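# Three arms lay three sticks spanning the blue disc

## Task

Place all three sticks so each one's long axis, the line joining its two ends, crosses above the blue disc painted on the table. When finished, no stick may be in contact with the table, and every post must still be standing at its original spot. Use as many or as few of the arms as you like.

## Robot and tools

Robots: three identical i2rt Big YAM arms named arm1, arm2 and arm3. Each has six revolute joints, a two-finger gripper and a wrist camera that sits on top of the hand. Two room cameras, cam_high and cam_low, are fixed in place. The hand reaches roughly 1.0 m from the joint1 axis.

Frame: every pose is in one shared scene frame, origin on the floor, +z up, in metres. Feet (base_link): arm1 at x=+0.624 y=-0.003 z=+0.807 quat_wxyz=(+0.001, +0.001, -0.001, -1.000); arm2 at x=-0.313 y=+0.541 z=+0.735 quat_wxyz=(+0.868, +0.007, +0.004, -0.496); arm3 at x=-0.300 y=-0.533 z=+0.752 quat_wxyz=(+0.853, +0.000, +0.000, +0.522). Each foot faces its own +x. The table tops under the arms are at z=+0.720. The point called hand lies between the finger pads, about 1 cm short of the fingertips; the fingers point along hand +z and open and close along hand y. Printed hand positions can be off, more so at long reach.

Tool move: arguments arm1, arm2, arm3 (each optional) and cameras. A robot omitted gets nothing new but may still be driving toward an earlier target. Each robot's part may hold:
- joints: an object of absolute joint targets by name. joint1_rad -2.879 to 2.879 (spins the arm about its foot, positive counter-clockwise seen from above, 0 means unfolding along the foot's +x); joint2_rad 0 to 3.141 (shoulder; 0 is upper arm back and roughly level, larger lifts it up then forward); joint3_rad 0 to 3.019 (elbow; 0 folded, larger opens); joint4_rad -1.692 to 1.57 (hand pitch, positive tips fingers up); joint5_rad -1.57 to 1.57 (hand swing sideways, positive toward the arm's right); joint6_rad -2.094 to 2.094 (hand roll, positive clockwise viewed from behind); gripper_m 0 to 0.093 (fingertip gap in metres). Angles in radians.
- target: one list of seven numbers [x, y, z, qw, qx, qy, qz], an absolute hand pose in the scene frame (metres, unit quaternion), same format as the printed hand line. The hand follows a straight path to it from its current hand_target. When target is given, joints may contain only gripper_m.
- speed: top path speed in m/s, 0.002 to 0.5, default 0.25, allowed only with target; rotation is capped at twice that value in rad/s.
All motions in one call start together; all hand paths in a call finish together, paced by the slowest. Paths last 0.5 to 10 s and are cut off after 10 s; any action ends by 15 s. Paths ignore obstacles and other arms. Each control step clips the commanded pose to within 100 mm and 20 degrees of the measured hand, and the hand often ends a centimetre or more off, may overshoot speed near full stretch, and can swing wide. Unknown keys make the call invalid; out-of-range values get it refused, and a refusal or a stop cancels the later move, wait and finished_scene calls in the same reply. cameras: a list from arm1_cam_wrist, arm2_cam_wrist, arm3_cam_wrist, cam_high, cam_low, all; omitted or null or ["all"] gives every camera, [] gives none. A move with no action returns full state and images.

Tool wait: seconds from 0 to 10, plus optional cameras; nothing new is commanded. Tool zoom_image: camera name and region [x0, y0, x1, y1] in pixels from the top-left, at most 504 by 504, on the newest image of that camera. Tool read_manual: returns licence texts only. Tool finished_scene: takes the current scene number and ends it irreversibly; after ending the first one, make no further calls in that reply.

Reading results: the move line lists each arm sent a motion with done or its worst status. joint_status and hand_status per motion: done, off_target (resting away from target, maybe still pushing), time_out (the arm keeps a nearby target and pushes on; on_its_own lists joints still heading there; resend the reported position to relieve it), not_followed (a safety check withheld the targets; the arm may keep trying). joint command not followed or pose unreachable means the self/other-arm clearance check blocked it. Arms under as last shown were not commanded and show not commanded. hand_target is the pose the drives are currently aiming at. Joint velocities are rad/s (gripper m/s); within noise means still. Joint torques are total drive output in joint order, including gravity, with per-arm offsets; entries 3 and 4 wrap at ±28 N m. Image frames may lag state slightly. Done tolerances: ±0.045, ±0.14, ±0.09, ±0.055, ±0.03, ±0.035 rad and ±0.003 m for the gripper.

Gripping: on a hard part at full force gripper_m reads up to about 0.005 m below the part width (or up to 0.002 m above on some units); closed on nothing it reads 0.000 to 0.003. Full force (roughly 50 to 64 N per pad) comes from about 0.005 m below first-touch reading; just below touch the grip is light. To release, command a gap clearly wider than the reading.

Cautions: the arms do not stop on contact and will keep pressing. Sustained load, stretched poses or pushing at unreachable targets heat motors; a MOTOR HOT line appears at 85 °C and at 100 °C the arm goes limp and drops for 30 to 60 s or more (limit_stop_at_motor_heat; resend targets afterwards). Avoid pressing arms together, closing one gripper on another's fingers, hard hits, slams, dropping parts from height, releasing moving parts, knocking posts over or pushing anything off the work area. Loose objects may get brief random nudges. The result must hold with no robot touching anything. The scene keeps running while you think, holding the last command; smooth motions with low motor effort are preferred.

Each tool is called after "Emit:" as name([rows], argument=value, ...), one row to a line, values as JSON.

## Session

Emit:
move()

Emit:
zoom_image(camera="cam_high", region=[290, 110, 640, 390])

Emit:
zoom_image(camera="cam_low", region=[220, 200, 660, 350])

Scene clock: 0.00 s.
Joint torques (N m): no reading
Heat: arm1: hottest joint1_rad 30 °C; arm2: hottest joint2_rad 30 °C; arm3: hottest joint2_rad 35 °C.
Joint velocities: within noise
arm1.joint_positions: joint1_rad=-0.126 joint2_rad=+0.554 joint3_rad=+1.440 joint4_rad=-1.328 joint5_rad=-0.212 joint6_rad=-0.024 gripper_m=+0.09396
arm1.joint_status: not commanded
arm1.hand: x=+0.4224 y=-0.0126 z=+1.3852 quat_wxyz=(-0.051, -0.843, -0.014, +0.536) (m; scene frame)
arm1.hand_target: x=+0.4259 y=-0.0130 z=+1.3947 quat_wxyz=(-0.049, -0.836, -0.015, +0.546) (m; scene frame)
arm1.hand_status: not commanded
arm2.joint_positions: joint1_rad=-0.023 joint2_rad=+0.640 joint3_rad=+1.413 joint4_rad=-1.216 joint5_rad=-0.279 joint6_rad=-0.395 gripper_m=+0.09396
arm2.joint_status: not commanded
arm2.hand: x=-0.1503 y=+0.3360 z=+1.3055 quat_wxyz=(-0.471, -0.208, -0.817, +0.258) (m; scene frame)
arm2.hand_target: x=-0.1521 y=+0.3391 z=+1.3197 quat_wxyz=(-0.481, -0.203, -0.810, +0.268) (m; scene frame)
arm2.hand_status: not commanded
arm3.joint_positions: joint1_rad=+0.027 joint2_rad=+0.445 joint3_rad=+1.326 joint4_rad=-1.200 joint5_rad=-0.092 joint6_rad=-0.287 gripper_m=+0.09396
arm3.joint_status: not commanded
arm3.hand: x=-0.2337 y=-0.3580 z=+1.3243 quat_wxyz=(-0.520, +0.546, -0.598, -0.272) (m; scene frame)
arm3.hand_target: x=-0.2353 y=-0.3613 z=+1.3363 quat_wxyz=(-0.530, +0.541, -0.592, -0.276) (m; scene frame)
arm3.hand_status: not commanded
pictures: arm1_cam_wrist, arm2_cam_wrist, arm3_cam_wrist, cam_high, cam_low
Images, in order (width x height): arm1_cam_wrist 672x504, arm2_cam_wrist 672x504, arm3_cam_wrist 672x504, cam_high 896x504, cam_low 896x504.

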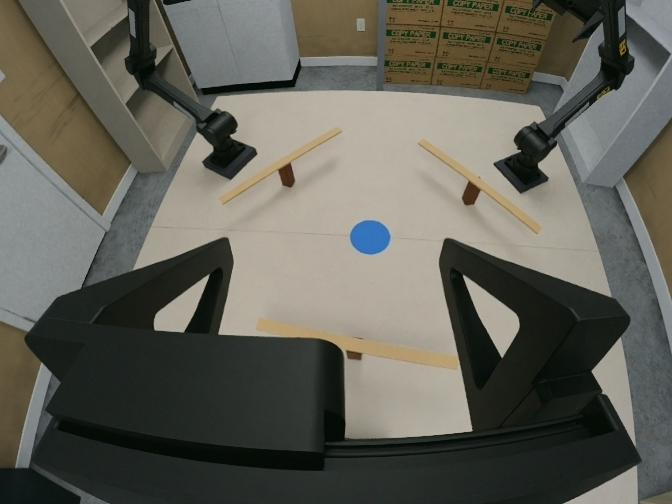

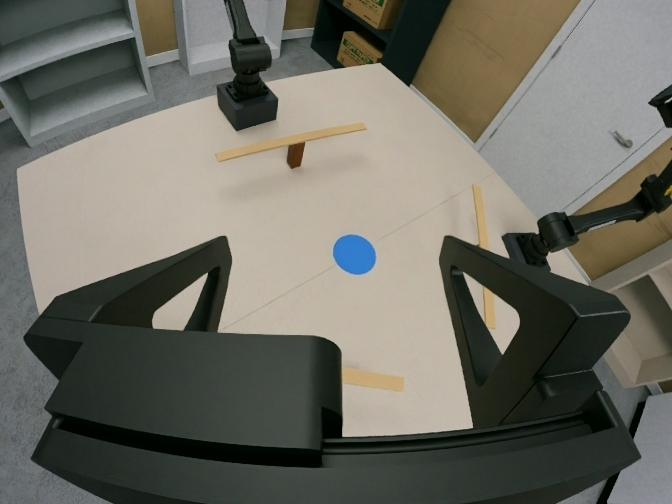

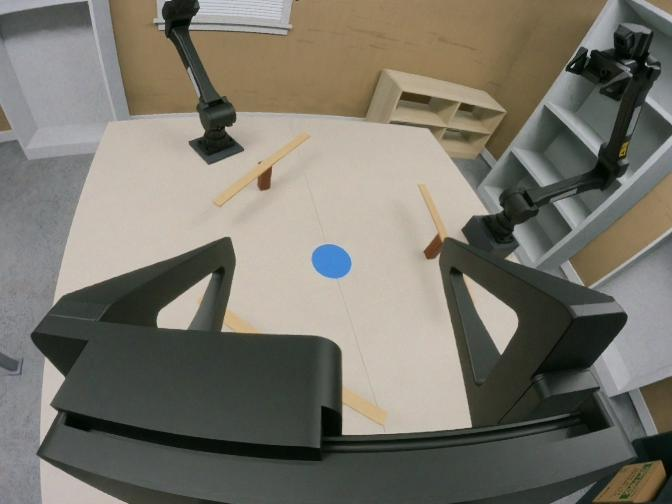

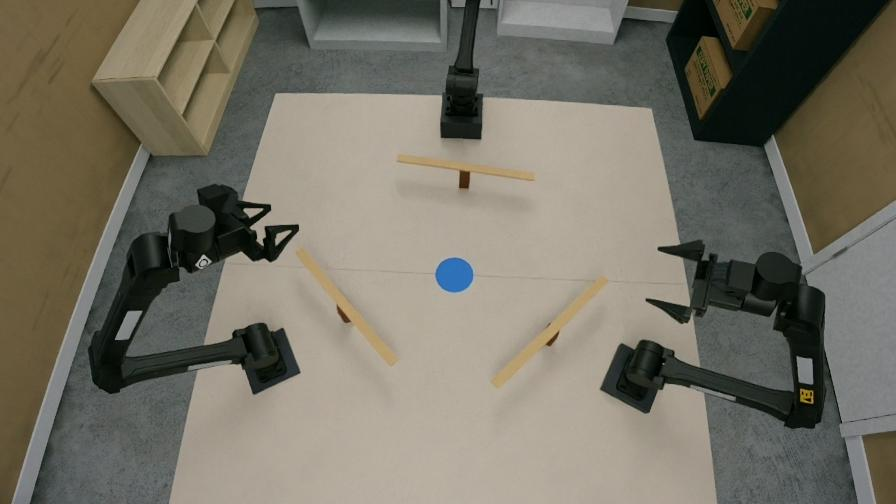

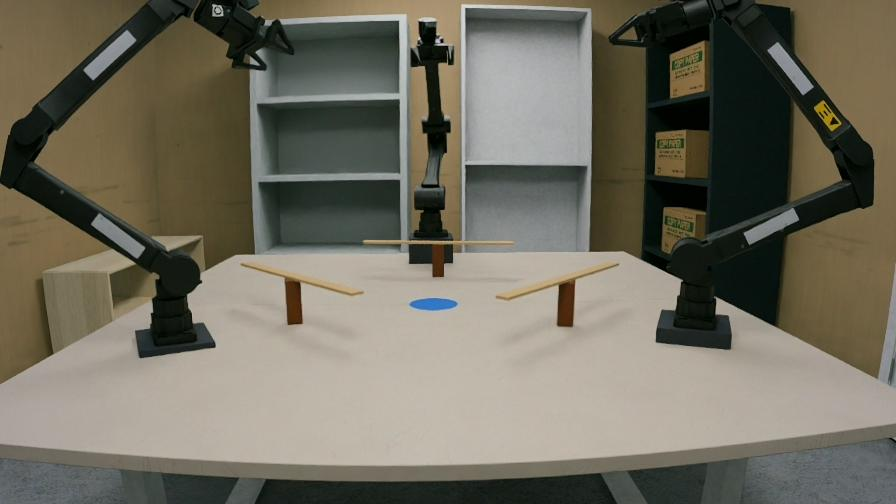

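Scaled by 1.440 from the camera's 896x504 image, which has a finer 1280x720 frame.

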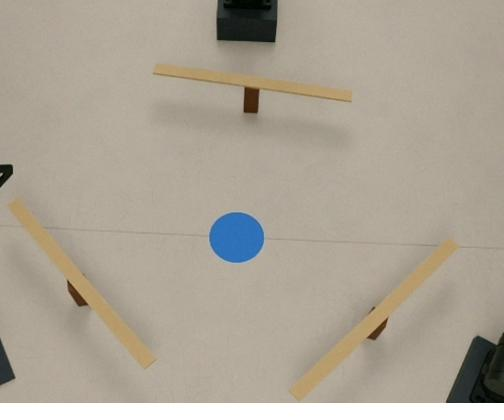

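Scaled by 1.145 from the camera's 896x504 image, which has a finer 1280x720 frame.

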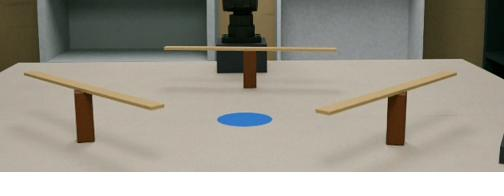

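Emit:
move(arm1={"target":[0.345,0.017,0.95,0,0.7518,0.6593,0]}, arm2={"target":[-0.132,0.329,0.95,0,0.9358,0.3526,0]}, arm3={"target":[-0.153,-0.315,0.95,0,-0.9216,0.3883,0]})

Scene clock: 8.13 s.
Joint torques (N m): arm1=[0.44 -4.66 9.07 0.76 -0.05 -0.06] | arm2=[0.67 -3.72 8.73 0.81 0.07 0.06] | arm3=[-0.67 -5.83 10.45 0.51 0.01 -0.11]
Heat: arm1: hottest joint1_rad 30 °C; arm2: hottest joint2_rad 30 °C; arm3: hottest joint2_rad 35 °C.
move: arm1 done; arm2 done; arm3 done
Joint velocities: within noise
arm1.joint_positions: joint1_rad=-0.074 joint2_rad=+1.103 joint3_rad=+0.826 joint4_rad=-1.296 joint5_rad=+0.000 joint6_rad=-1.498 gripper_m=+0.09397
arm1.joint_status: not commanded
arm1.hand: x=+0.3463 y=+0.0181 z=+0.9531 quat_wxyz=(-0.002, -0.756, -0.654, +0.000) (m; scene frame)
arm1.hand_target: x=+0.3451 y=+0.0170 z=+0.9501 quat_wxyz=(+0.000, -0.752, -0.659, +0.000) (m; scene frame)
arm1.hand_status: done (0.004 m and 0.8 deg from the pose sent, 0.443 m and 100.0 deg at the start)
arm2.joint_positions: joint1_rad=+0.201 joint2_rad=+1.044 joint3_rad=+0.987 joint4_rad=-1.503 joint5_rad=+0.013 joint6_rad=+1.565 gripper_m=+0.09396
arm2.joint_status: not commanded
arm2.hand: x=-0.1320 y=+0.3317 z=+0.9533 quat_wxyz=(+0.001, -0.933, -0.361, +0.001) (m; scene frame)
arm2.hand_target: x=-0.1320 y=+0.3291 z=+0.9500 quat_wxyz=(+0.000, -0.936, -0.353, +0.000) (m; scene frame)
arm2.hand_status: done (0.004 m and 1.1 deg from the pose sent, 0.356 m and 122.3 deg at the start)
arm3.joint_positions: joint1_rad=-0.125 joint2_rad=+1.025 joint3_rad=+0.903 joint4_rad=-1.466 joint5_rad=-0.002 joint6_rad=-1.352 gripper_m=+0.09396
arm3.joint_status: not commanded
arm3.hand: x=-0.1547 y=-0.3200 z=+0.9475 quat_wxyz=(+0.008, +0.918, -0.397, -0.002) (m; scene frame)
arm3.hand_target: x=-0.1531 y=-0.3151 z=+0.9500 quat_wxyz=(+0.000, +0.921, -0.388, +0.000) (m; scene frame)
arm3.hand_status: done (0.006 m and 1.5 deg from the pose sent, 0.385 m and 85.4 deg at the start)
pictures: arm1_cam_wrist, arm2_cam_wrist, arm3_cam_wrist, cam_high, cam_low
Images, in order (width x height): arm1_cam_wrist 672x504, arm2_cam_wrist 672x504, arm3_cam_wrist 672x504, cam_high 896x504, cam_low 896x504.

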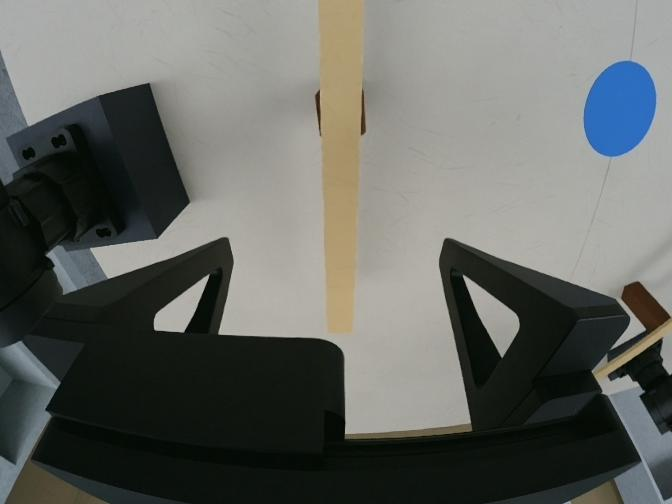

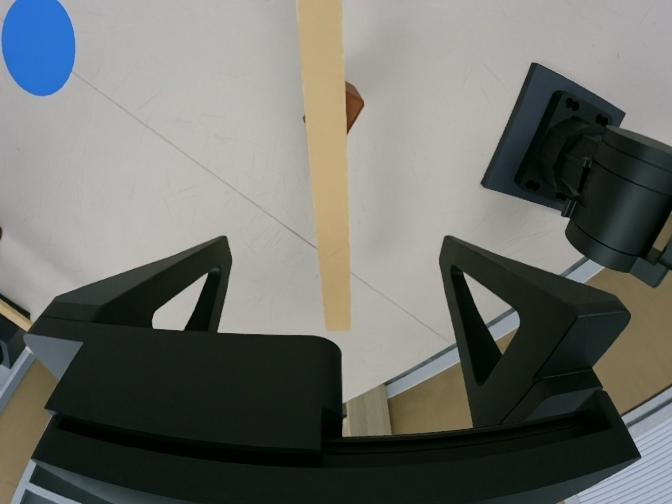

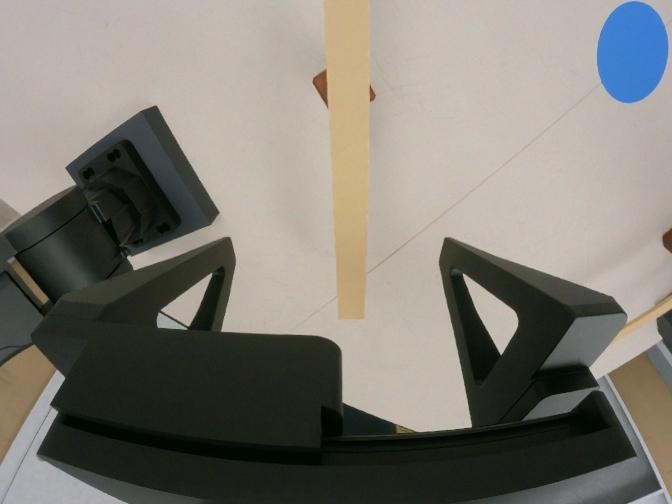

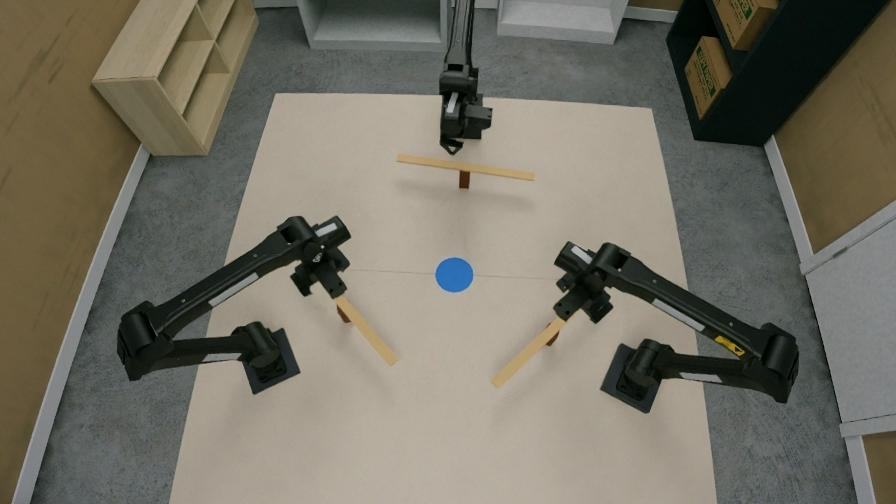

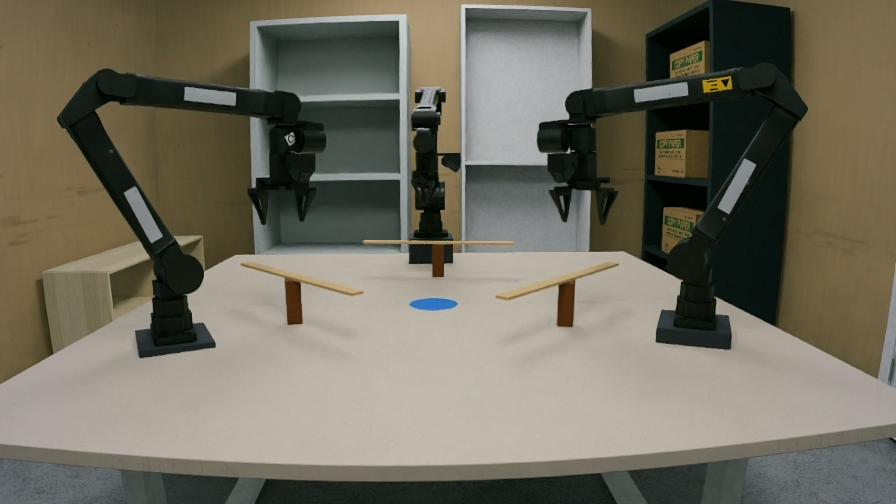

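Emit:
move(arm1={"target":[0.3425,0.0175,0.814,0,0.7518,0.6593,0],"speed":0.15}, arm2={"target":[-0.127,0.3235,0.814,0,0.9282,0.3721,0],"speed":0.15}, arm3={"target":[-0.1462,-0.309,0.817,0,-0.9272,0.3746,0],"speed":0.15})

Emit:
zoom_image(camera="cam_low", region=[220, 190, 660, 350])

Scene clock: 12.63 s.
Joint torques (N m): arm1=[1.38 -6.12 7.09 0.36 -0.02 -0.07] | arm2=[0.56 -4.66 7.91 0.83 0.07 -0.09] | arm3=[-1.14 -6.89 9.2 0.55 0 -0.11]
Heat: arm1: hottest joint1_rad 30 °C; arm2: hottest joint2_rad 30 °C; arm3: hottest joint2_rad 35 °C.
move: arm1 done; arm2 done; arm3 done
Joint velocities: within noise
arm1.joint_positions: joint1_rad=-0.074 joint2_rad=+1.336 joint3_rad=+0.599 joint4_rad=-0.836 joint5_rad=+0.000 joint6_rad=-1.501 gripper_m=+0.09397
arm1.joint_status: not commanded
arm1.hand: x=+0.3430 y=+0.0180 z=+0.8163 quat_wxyz=(-0.003, -0.755, -0.655, -0.001) (m; scene frame)
arm1.hand_target: x=+0.3425 y=+0.0175 z=+0.8140 quat_wxyz=(+0.000, -0.752, -0.659, +0.000) (m; scene frame)
arm1.hand_status: done (0.002 m and 0.7 deg from the pose sent, 0.139 m and 0.8 deg at the start)
arm2.joint_positions: joint1_rad=+0.199 joint2_rad=+1.184 joint3_rad=+0.712 joint4_rad=-1.092 joint5_rad=+0.013 joint6_rad=+1.539 gripper_m=+0.09396
arm2.joint_status: not commanded
arm2.hand: x=-0.1261 y=+0.3263 z=+0.8163 quat_wxyz=(+0.002, -0.928, -0.372, +0.002) (m; scene frame)
arm2.hand_target: x=-0.1270 y=+0.3234 z=+0.8141 quat_wxyz=(+0.000, -0.928, -0.372, +0.000) (m; scene frame)
arm2.hand_status: done (0.004 m and 0.3 deg from the pose sent, 0.140 m and 1.4 deg at the start)
arm3.joint_positions: joint1_rad=-0.125 joint2_rad=+1.186 joint3_rad=+0.645 joint4_rad=-1.048 joint5_rad=-0.001 joint6_rad=-1.390 gripper_m=+0.09396
arm3.joint_status: not commanded
arm3.hand: x=-0.1504 y=-0.3137 z=+0.8150 quat_wxyz=(+0.008, +0.925, -0.380, -0.002) (m; scene frame)
arm3.hand_target: x=-0.1462 y=-0.3091 z=+0.8171 quat_wxyz=(+0.000, +0.927, -0.375, +0.000) (m; scene frame)
arm3.hand_status: done (0.007 m and 1.1 deg from the pose sent, 0.131 m and 2.9 deg at the start)
pictures: arm1_cam_wrist, arm2_cam_wrist, arm3_cam_wrist, cam_high, cam_low
Images, in order (width x height): arm1_cam_wrist 672x504, arm2_cam_wrist 672x504, arm3_cam_wrist 672x504, cam_high 896x504, cam_low 896x504.

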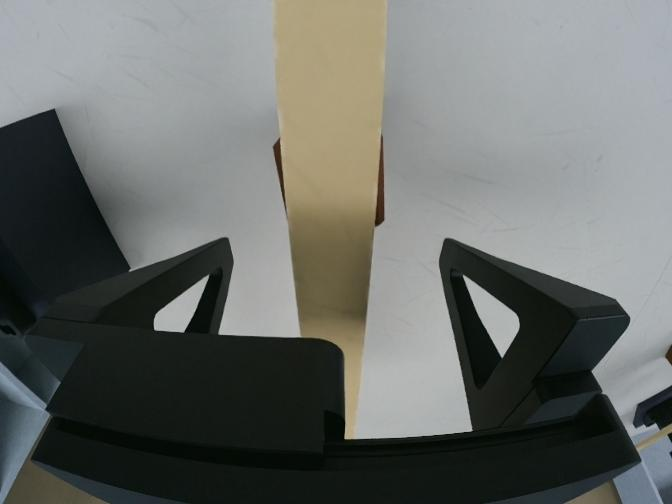

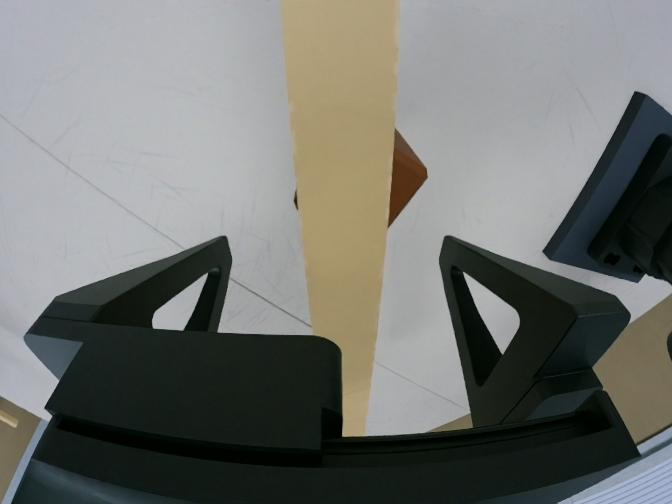

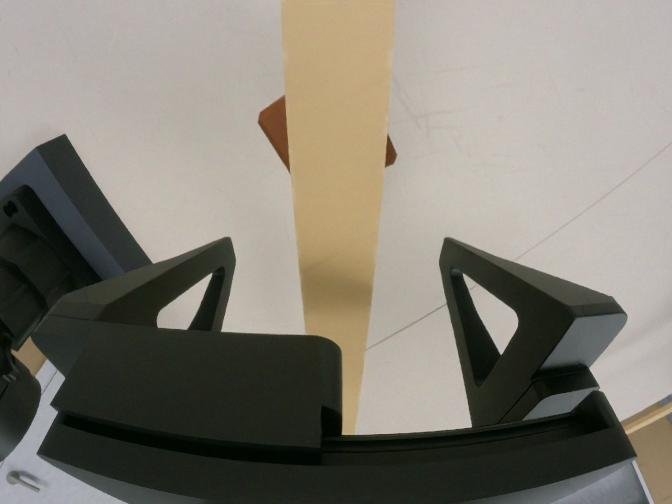

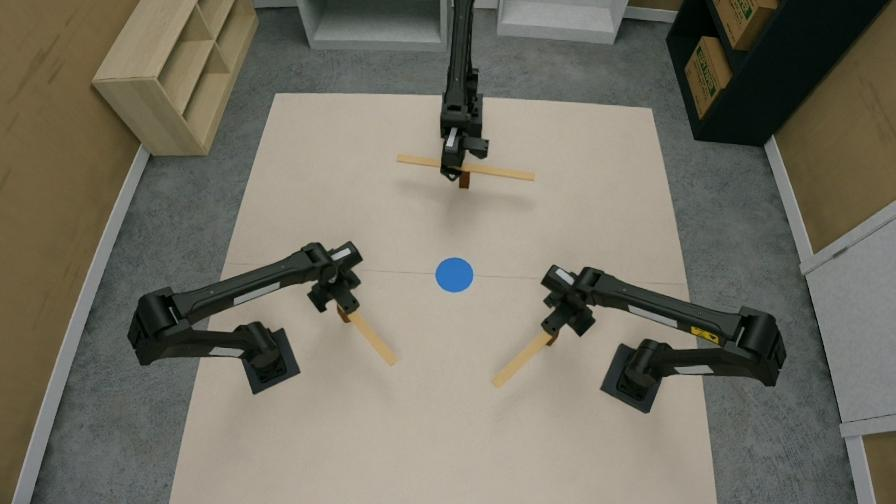

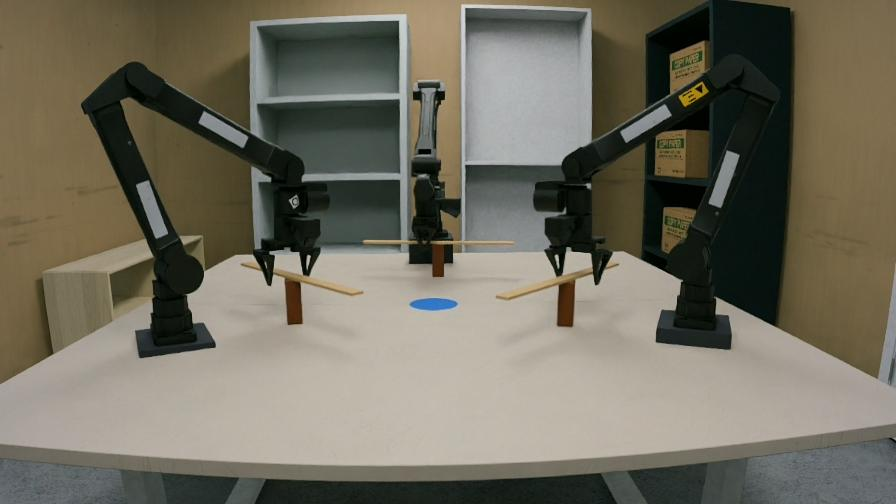

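Scaled by 1.145 from the camera's 896x504 image, which has a finer 1280x720 frame.

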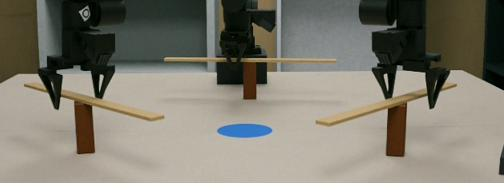

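Emit:
move(arm1={"target":[0.345,0.0235,0.812,0,0.7518,0.6593,0],"speed":0.1}, arm2={"target":[-0.1247,0.3296,0.812,0,0.9282,0.3721,0],"speed":0.1}, cameras=["arm1_cam_wrist","arm2_cam_wrist"])

Emit:
move(arm1={"joints":{"gripper_m":0.036}}, arm2={"joints":{"gripper_m":0.036}}, arm3={"joints":{"gripper_m":0.036}})

Scene clock: 15.13 s.
Joint torques (N m): arm1=[0.56 -6.77 6.28 0.54 -0.06 -0.11] | arm2=[2.37 -5.13 7.08 0.83 0.07 0.09] | arm3=[-1.49 -6.77 9.21 0.59 -0.02 -0.1]
Heat: arm1: hottest joint1_rad 30 °C; arm2: hottest joint2_rad 30 °C; arm3: hottest joint2_rad 35 °C.
move: arm1 done; arm2 done
Joint velocities: within noise
arm1.joint_positions: joint1_rad=-0.085 joint2_rad=+1.336 joint3_rad=+0.599 joint4_rad=-0.830 joint5_rad=+0.000 joint6_rad=-1.522 gripper_m=+0.09397
arm1.joint_status: not commanded
arm1.hand: x=+0.3416 y=+0.0215 z=+0.8163 quat_wxyz=(+0.000, -0.752, -0.659, +0.002) (m; scene frame)
arm1.hand_target: x=+0.3450 y=+0.0234 z=+0.8121 quat_wxyz=(+0.000, -0.752, -0.659, +0.000) (m; scene frame)
arm1.hand_status: done (0.006 m and 0.2 deg from the pose sent, 0.007 m and 0.7 deg at the start)
arm2.joint_positions: joint1_rad=+0.199 joint2_rad=+1.184 joint3_rad=+0.712 joint4_rad=-1.087 joint5_rad=+0.013 joint6_rad=+1.541 gripper_m=+0.09396
arm2.joint_status: not commanded
arm2.hand: x=-0.1253 y=+0.3255 z=+0.8163 quat_wxyz=(+0.000, -0.929, -0.371, +0.001) (m; scene frame)
arm2.hand_target: x=-0.1248 y=+0.3295 z=+0.8121 quat_wxyz=(+0.000, -0.928, -0.372, +0.000) (m; scene frame)
arm2.hand_status: done (0.006 m and 0.2 deg from the pose sent, 0.006 m and 0.3 deg at the start)
arm3: as last shown
arm3.joint_positions: joint1_rad=-0.125 joint2_rad=+1.186 joint3_rad=+0.645 joint4_rad=-1.048 joint5_rad=-0.001 joint6_rad=-1.391 gripper_m=+0.09396
arm3.hand: x=-0.1504 y=-0.3137 z=+0.8150 quat_wxyz=(+0.008, +0.925, -0.379, -0.002) (m; scene frame)
pictures: arm1_cam_wrist, arm2_cam_wrist
Images, in order (width x height): arm1_cam_wrist 672x504, arm2_cam_wrist 672x504.

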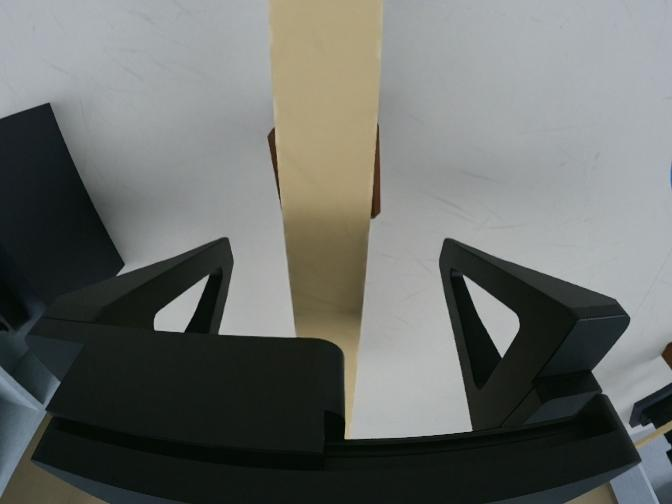

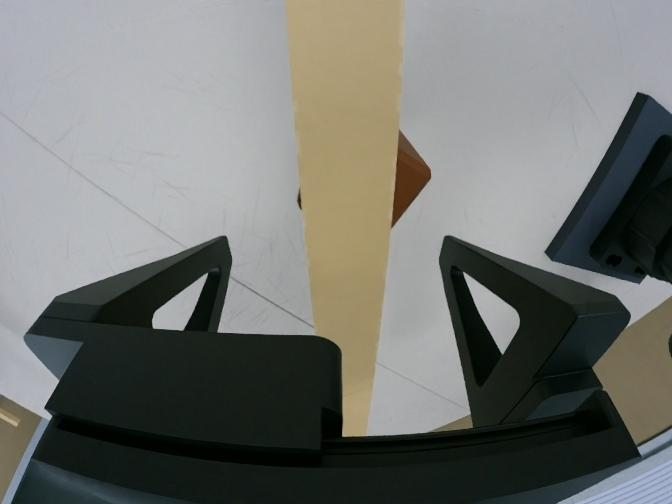

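Scene clock: 15.77 s.
Joint torques (N m): arm1=[0.56 -6.24 6.53 0.64 -0.08 -0.07] | arm2=[2.37 -5.13 7.47 0.79 0.07 0.09] | arm3=[-1.44 -6.65 9.18 0.51 0.01 -0.12]
Heat: arm1: hottest joint1_rad 30 °C; arm2: hottest joint2_rad 30 °C; arm3: hottest joint2_rad 35 °C.
move: arm1 done; arm2 done; arm3 done
Joint velocities: within noise
arm1.joint_positions: joint1_rad=-0.085 joint2_rad=+1.336 joint3_rad=+0.599 joint4_rad=-0.830 joint5_rad=+0.000 joint6_rad=-1.524 gripper_m=+0.03612
arm1.joint_status: all done
arm1.hand: x=+0.3416 y=+0.0215 z=+0.8163 quat_wxyz=(+0.000, -0.752, -0.659, +0.002) (m; scene frame)
arm1.hand_target: x=+0.3450 y=+0.0234 z=+0.8121 quat_wxyz=(+0.000, -0.752, -0.659, +0.000) (m; scene frame)
arm1.hand_status: not commanded
arm2.joint_positions: joint1_rad=+0.199 joint2_rad=+1.184 joint3_rad=+0.706 joint4_rad=-1.086 joint5_rad=+0.013 joint6_rad=+1.541 gripper_m=+0.03612
arm2.joint_status: all done
arm2.hand: x=-0.1268 y=+0.3271 z=+0.8144 quat_wxyz=(+0.002, -0.929, -0.371, +0.002) (m; scene frame)
arm2.hand_target: x=-0.1248 y=+0.3295 z=+0.8121 quat_wxyz=(+0.000, -0.928, -0.372, +0.000) (m; scene frame)
arm2.hand_status: not commanded
arm3.joint_positions: joint1_rad=-0.125 joint2_rad=+1.186 joint3_rad=+0.645 joint4_rad=-1.047 joint5_rad=-0.001 joint6_rad=-1.391 gripper_m=+0.03609
arm3.joint_status: all done
arm3.hand: x=-0.1504 y=-0.3137 z=+0.8150 quat_wxyz=(+0.008, +0.925, -0.379, -0.002) (m; scene frame)
arm3.hand_target: x=-0.1462 y=-0.3091 z=+0.8171 quat_wxyz=(+0.000, +0.927, -0.375, +0.000) (m; scene frame)
arm3.hand_status: not commanded
pictures: arm1_cam_wrist, arm2_cam_wrist, arm3_cam_wrist, cam_high, cam_low
Images, in order (width x height): arm1_cam_wrist 672x504, arm2_cam_wrist 672x504, arm3_cam_wrist 672x504, cam_high 896x504, cam_low 896x504.

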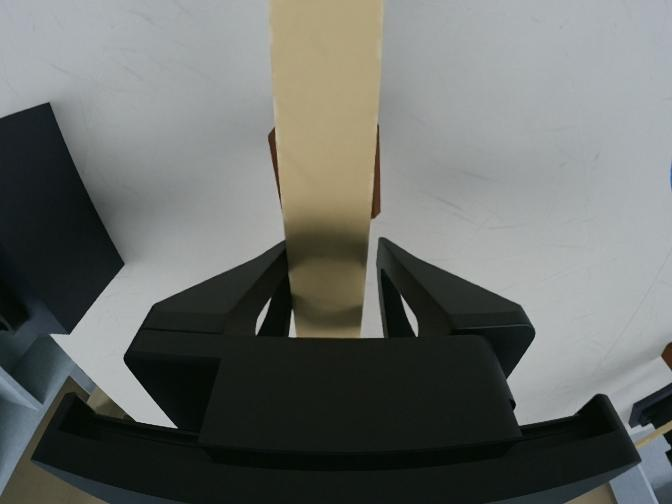

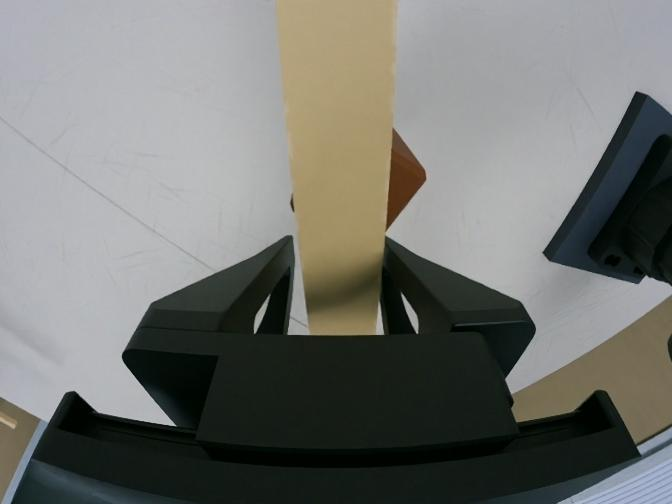

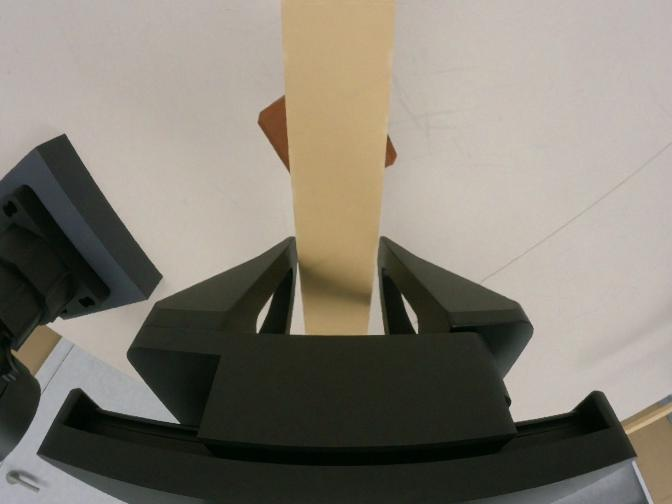

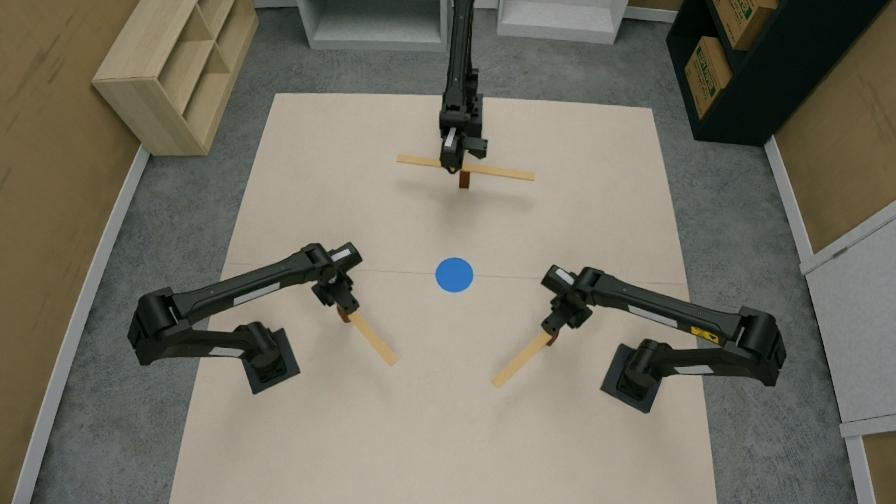

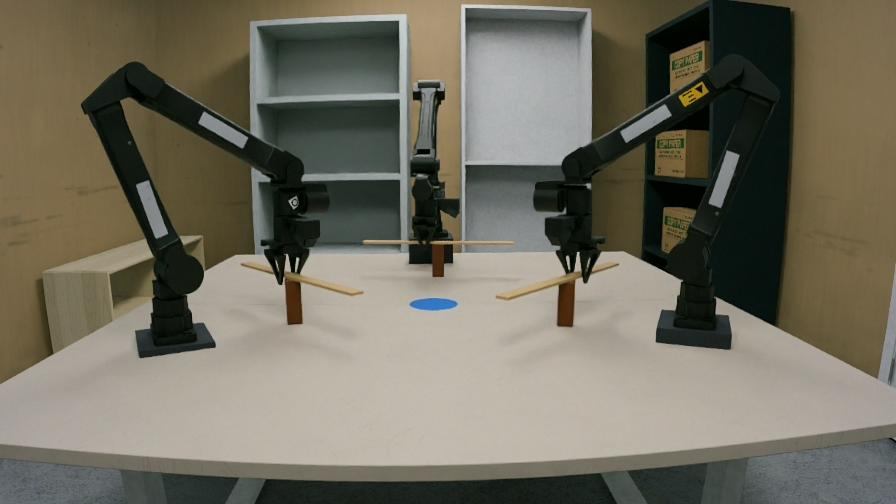

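Emit:
move(arm1={"target":[0.350,0.026,0.812,0,0.7518,0.6593,0],"speed":0.1}, arm2={"target":[-0.1190,0.3355,0.813,0,0.9282,0.3721,0],"speed":0.1}, cameras=["arm1_cam_wrist","arm2_cam_wrist"])

Scene clock: 17.40 s.
Joint torques (N m): arm1=[-0.62 -7.06 6.65 0.57 -0.08 -0.07] | arm2=[2.26 -5.25 7.53 0.64 0.08 0.14] | arm3=[-1.32 -6.89 9.13 0.58 0.01 -0.11]
Heat: arm1: hottest joint1_rad 30 °C; arm2: hottest joint2_rad 30 °C; arm3: hottest joint2_rad 35 °C.
move: arm1 done; arm2 done
Joint velocities: within noise
arm1.joint_positions: joint1_rad=-0.096 joint2_rad=+1.336 joint3_rad=+0.584 joint4_rad=-0.830 joint5_rad=+0.000 joint6_rad=-1.533 gripper_m=+0.03611
arm1.joint_status: not commanded
arm1.hand: x=+0.3495 y=+0.0237 z=+0.8120 quat_wxyz=(-0.005, -0.752, -0.659, -0.004) (m; scene frame)
arm1.hand_target: x=+0.3499 y=+0.0260 z=+0.8120 quat_wxyz=(+0.000, -0.752, -0.659, +0.000) (m; scene frame)
arm1.hand_status: done (0.002 m and 0.8 deg from the pose sent, 0.010 m and 0.2 deg at the start)
arm2.joint_positions: joint1_rad=+0.229 joint2_rad=+1.184 joint3_rad=+0.706 joint4_rad=-1.086 joint5_rad=+0.013 joint6_rad=+1.568 gripper_m=+0.03612
arm2.joint_status: not commanded
arm2.hand: x=-0.1204 y=+0.3329 z=+0.8145 quat_wxyz=(+0.002, -0.928, -0.373, +0.002) (m; scene frame)
arm2.hand_target: x=-0.1190 y=+0.3355 z=+0.8130 quat_wxyz=(+0.000, -0.928, -0.372, +0.000) (m; scene frame)
arm2.hand_status: done (0.003 m and 0.3 deg from the pose sent, 0.011 m and 0.3 deg at the start)
arm3: as last shown
pictures: arm1_cam_wrist, arm2_cam_wrist
Images, in order (width x height): arm1_cam_wrist 672x504, arm2_cam_wrist 672x504.

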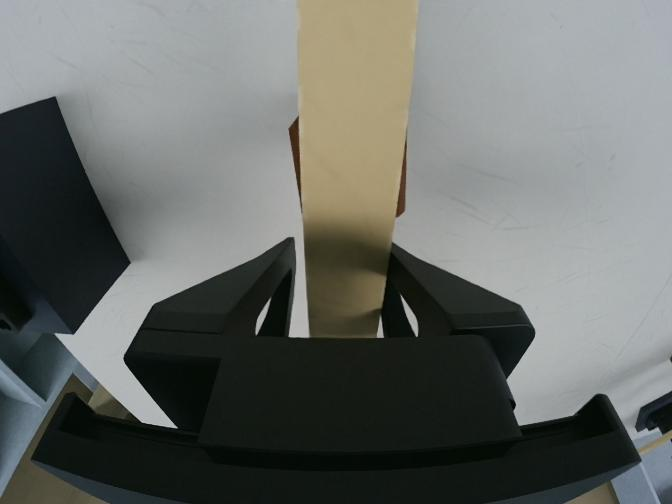

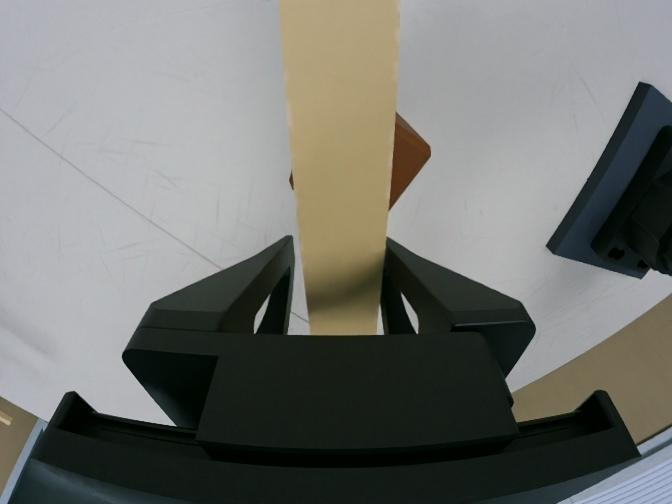

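Emit:
move(arm1={"target":[0.343,0.026,0.812,0,0.7518,0.6593,0],"speed":0.1}, cameras=["arm1_cam_wrist"])

Scene clock: 18.83 s.
Joint torques (N m): arm1=[0.62 -5.48 8.09 0.5 -0.06 -0.08] | arm2=[2.2 -5.3 7.54 0.62 0.08 0.11] | arm3=[-1.49 -6.77 9.18 0.58 0 -0.11]
Heat: arm1: hottest joint1_rad 30 °C; arm2: hottest joint2_rad 30 °C; arm3: hottest joint2_rad 35 °C.
move: arm1 done
Joint velocities: within noise
arm1.joint_positions: joint1_rad=-0.096 joint2_rad=+1.336 joint3_rad=+0.584 joint4_rad=-0.830 joint5_rad=+0.000 joint6_rad=-1.533 gripper_m=+0.03611
arm1.joint_status: not commanded
arm1.hand: x=+0.3495 y=+0.0237 z=+0.8120 quat_wxyz=(-0.005, -0.752, -0.659, -0.004) (m; scene frame)
arm1.hand_target: x=+0.3430 y=+0.0260 z=+0.8121 quat_wxyz=(+0.000, -0.752, -0.659, +0.000) (m; scene frame)
arm1.hand_status: done (0.007 m and 0.8 deg from the pose sent, 0.007 m and 0.8 deg at the start)
arm2, arm3: as last shown
pictures: arm1_cam_wrist
Images, in order (width x height): arm1_cam_wrist 672x504.

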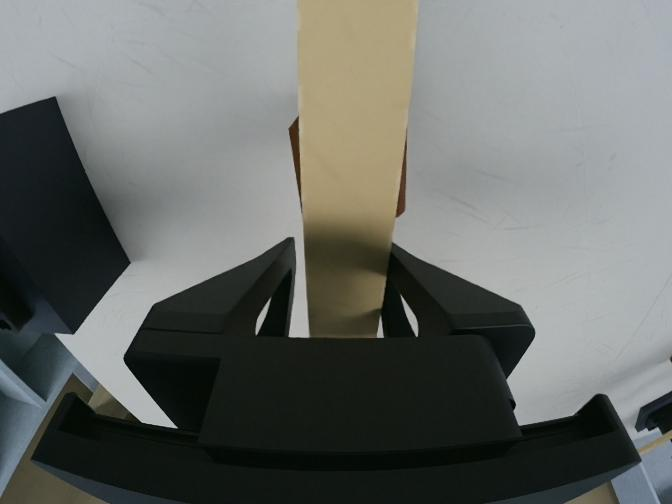

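Emit:
move(arm1={"target":[0.337,0.026,0.814,0,0.7518,0.6593,0],"speed":0.1}, cameras=["arm1_cam_wrist"])

Scene clock: 20.00 s.
Joint torques (N m): arm1=[1.2 -5.13 9.35 0.18 -0.02 -0.03] | arm2=[2.32 -5.25 7.54 0.64 0.09 0.11] | arm3=[-1.44 -6.71 9.24 0.55 0.01 -0.12]
Heat: arm1: hottest joint1_rad 30 °C; arm2: hottest joint2_rad 30 °C; arm3: hottest joint2_rad 35 °C.
move: arm1 off_target
Joint velocities: within noise
arm1.joint_positions: joint1_rad=-0.096 joint2_rad=+1.343 joint3_rad=+0.584 joint4_rad=-0.830 joint5_rad=+0.000 joint6_rad=-1.533 gripper_m=+0.03611
arm1.joint_status: not commanded
arm1.hand: x=+0.3505 y=+0.0236 z=+0.8102 quat_wxyz=(-0.008, -0.752, -0.659, -0.006) (m; scene frame)
arm1.hand_target: x=+0.3372 y=+0.0260 z=+0.8142 quat_wxyz=(+0.000, -0.752, -0.659, +0.000) (m; scene frame)
arm1.hand_status: off_target (0.014 m and 1.2 deg from the pose sent, 0.013 m and 0.8 deg at the start)
arm2, arm3: as last shown
pictures: arm1_cam_wrist
Images, in order (width x height): arm1_cam_wrist 672x504.

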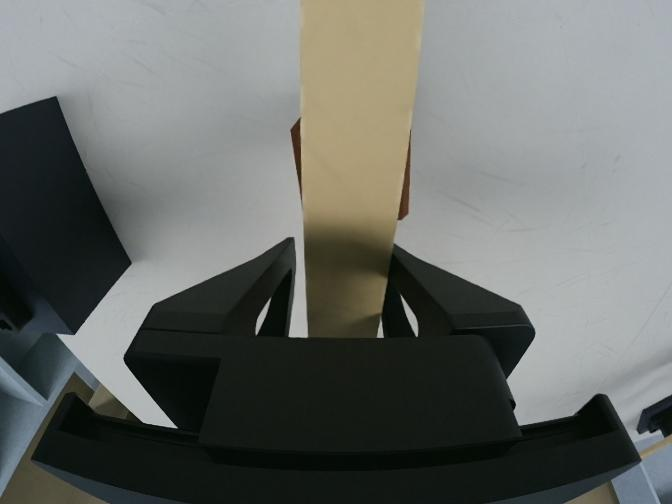

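Emit:
move(arm1={"joints":{"gripper_m":0.02}}, arm2={"joints":{"gripper_m":0.02}}, arm3={"joints":{"gripper_m":0.02}})

Emit:
zoom_image(camera="cam_low", region=[220, 190, 660, 350])

Scene clock: 21.17 s.
Joint torques (N m): arm1=[1.14 -4.78 9.59 0.28 -0.07 -0.05] | arm2=[2.32 -5.25 7.53 0.62 0.09 0.09] | arm3=[-1.55 -6.89 9.18 0.61 0 -0.08]
Heat: arm1: hottest joint1_rad 30 °C; arm2: hottest joint2_rad 30 °C; arm3: hottest joint2_rad 35 °C.
move: arm1 off_target; arm2 off_target; arm3 off_target
Joint velocities: within noise
arm1.joint_positions: joint1_rad=-0.096 joint2_rad=+1.343 joint3_rad=+0.584 joint4_rad=-0.830 joint5_rad=+0.001 joint6_rad=-1.534 gripper_m=+0.02697
arm1.joint_status: gripper_m off_target (ended at +0.02700, target +0.02000)
arm1.hand: x=+0.3505 y=+0.0237 z=+0.8102 quat_wxyz=(-0.008, -0.752, -0.659, -0.006) (m; scene frame)
arm1.hand_target: x=+0.3372 y=+0.0260 z=+0.8143 quat_wxyz=(+0.000, -0.752, -0.659, +0.000) (m; scene frame)
arm1.hand_status: not commanded
arm2.joint_positions: joint1_rad=+0.229 joint2_rad=+1.184 joint3_rad=+0.706 joint4_rad=-1.086 joint5_rad=+0.013 joint6_rad=+1.571 gripper_m=+0.02669
arm2.joint_status: gripper_m off_target (ended at +0.02671, target +0.02000)
arm2.hand: x=-0.1204 y=+0.3329 z=+0.8145 quat_wxyz=(+0.002, -0.928, -0.372, +0.002) (m; scene frame)
arm2.hand_target: x=-0.1190 y=+0.3355 z=+0.8130 quat_wxyz=(+0.000, -0.928, -0.372, +0.000) (m; scene frame)
arm2.hand_status: not commanded
arm3.joint_positions: joint1_rad=-0.125 joint2_rad=+1.186 joint3_rad=+0.645 joint4_rad=-1.047 joint5_rad=-0.001 joint6_rad=-1.392 gripper_m=+0.02712
arm3.joint_status: gripper_m off_target (ended at +0.02715, target +0.02000)
arm3.hand: x=-0.1504 y=-0.3137 z=+0.8150 quat_wxyz=(+0.008, +0.925, -0.379, -0.002) (m; scene frame)
arm3.hand_target: x=-0.1463 y=-0.3091 z=+0.8171 quat_wxyz=(+0.000, +0.927, -0.375, +0.000) (m; scene frame)
arm3.hand_status: not commanded
pictures: arm1_cam_wrist, arm2_cam_wrist, arm3_cam_wrist, cam_high, cam_low
Images, in order (width x height): arm1_cam_wrist 672x504, arm2_cam_wrist 672x504, arm3_cam_wrist 672x504, cam_high 896x504, cam_low 896x504.

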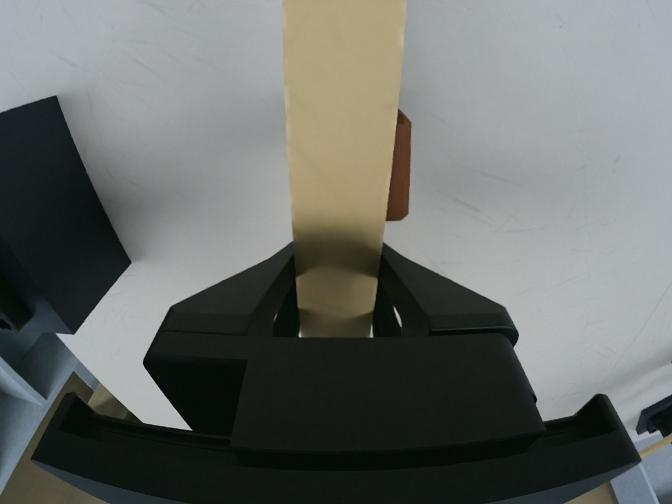

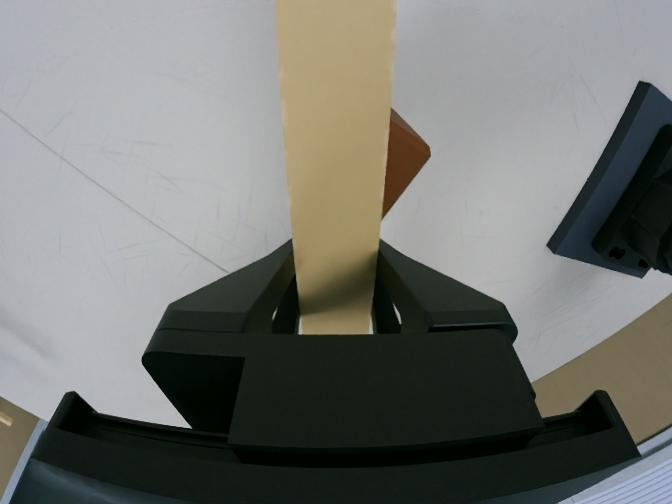

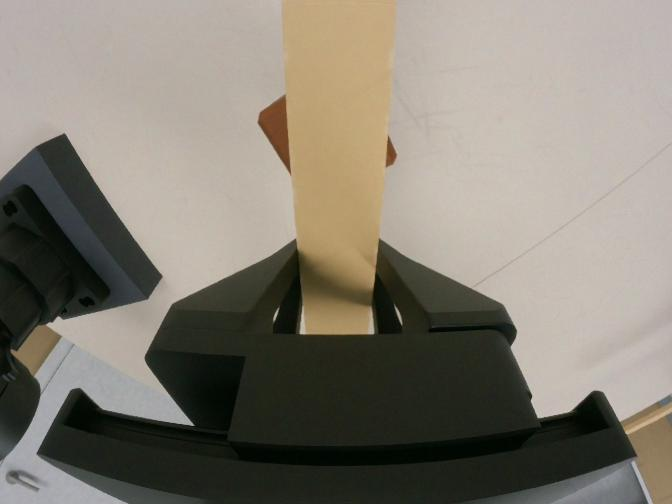

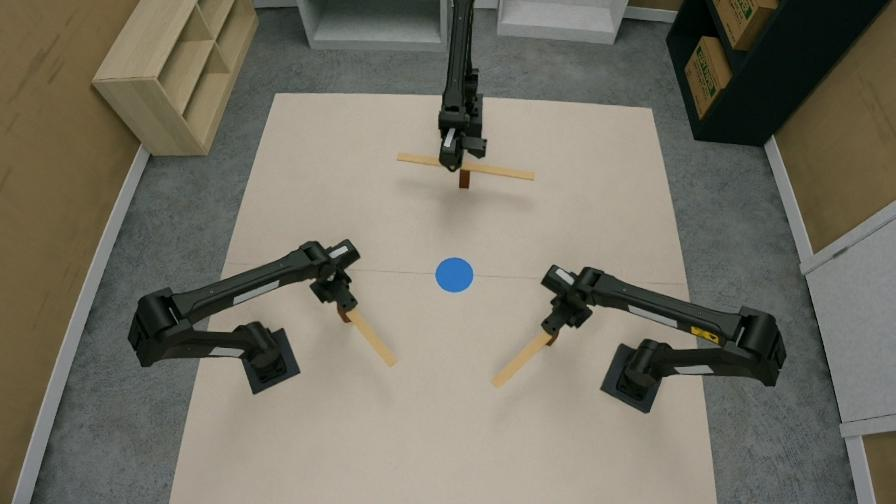

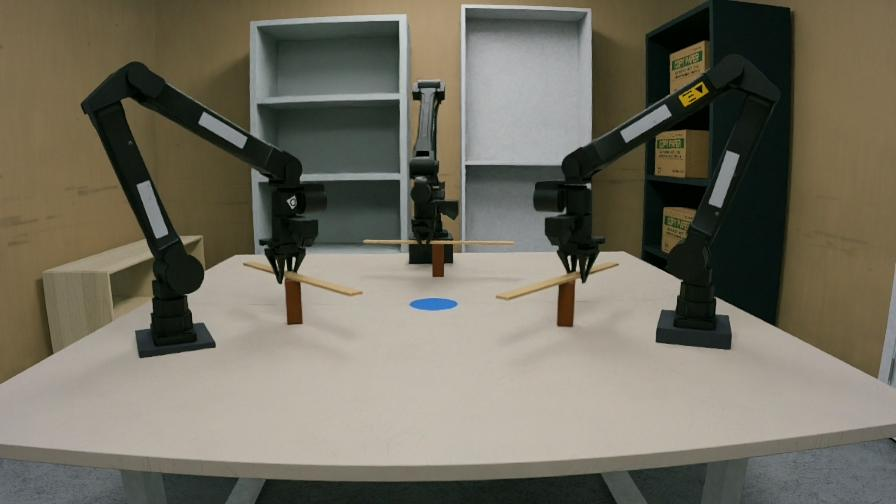

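Scaled by 1.145 from the camera's 896x504 image, which has a finer 1280x720 frame.

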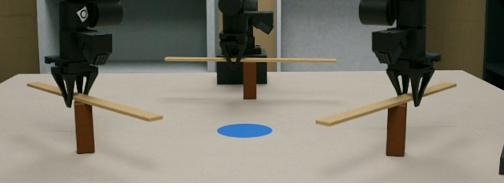

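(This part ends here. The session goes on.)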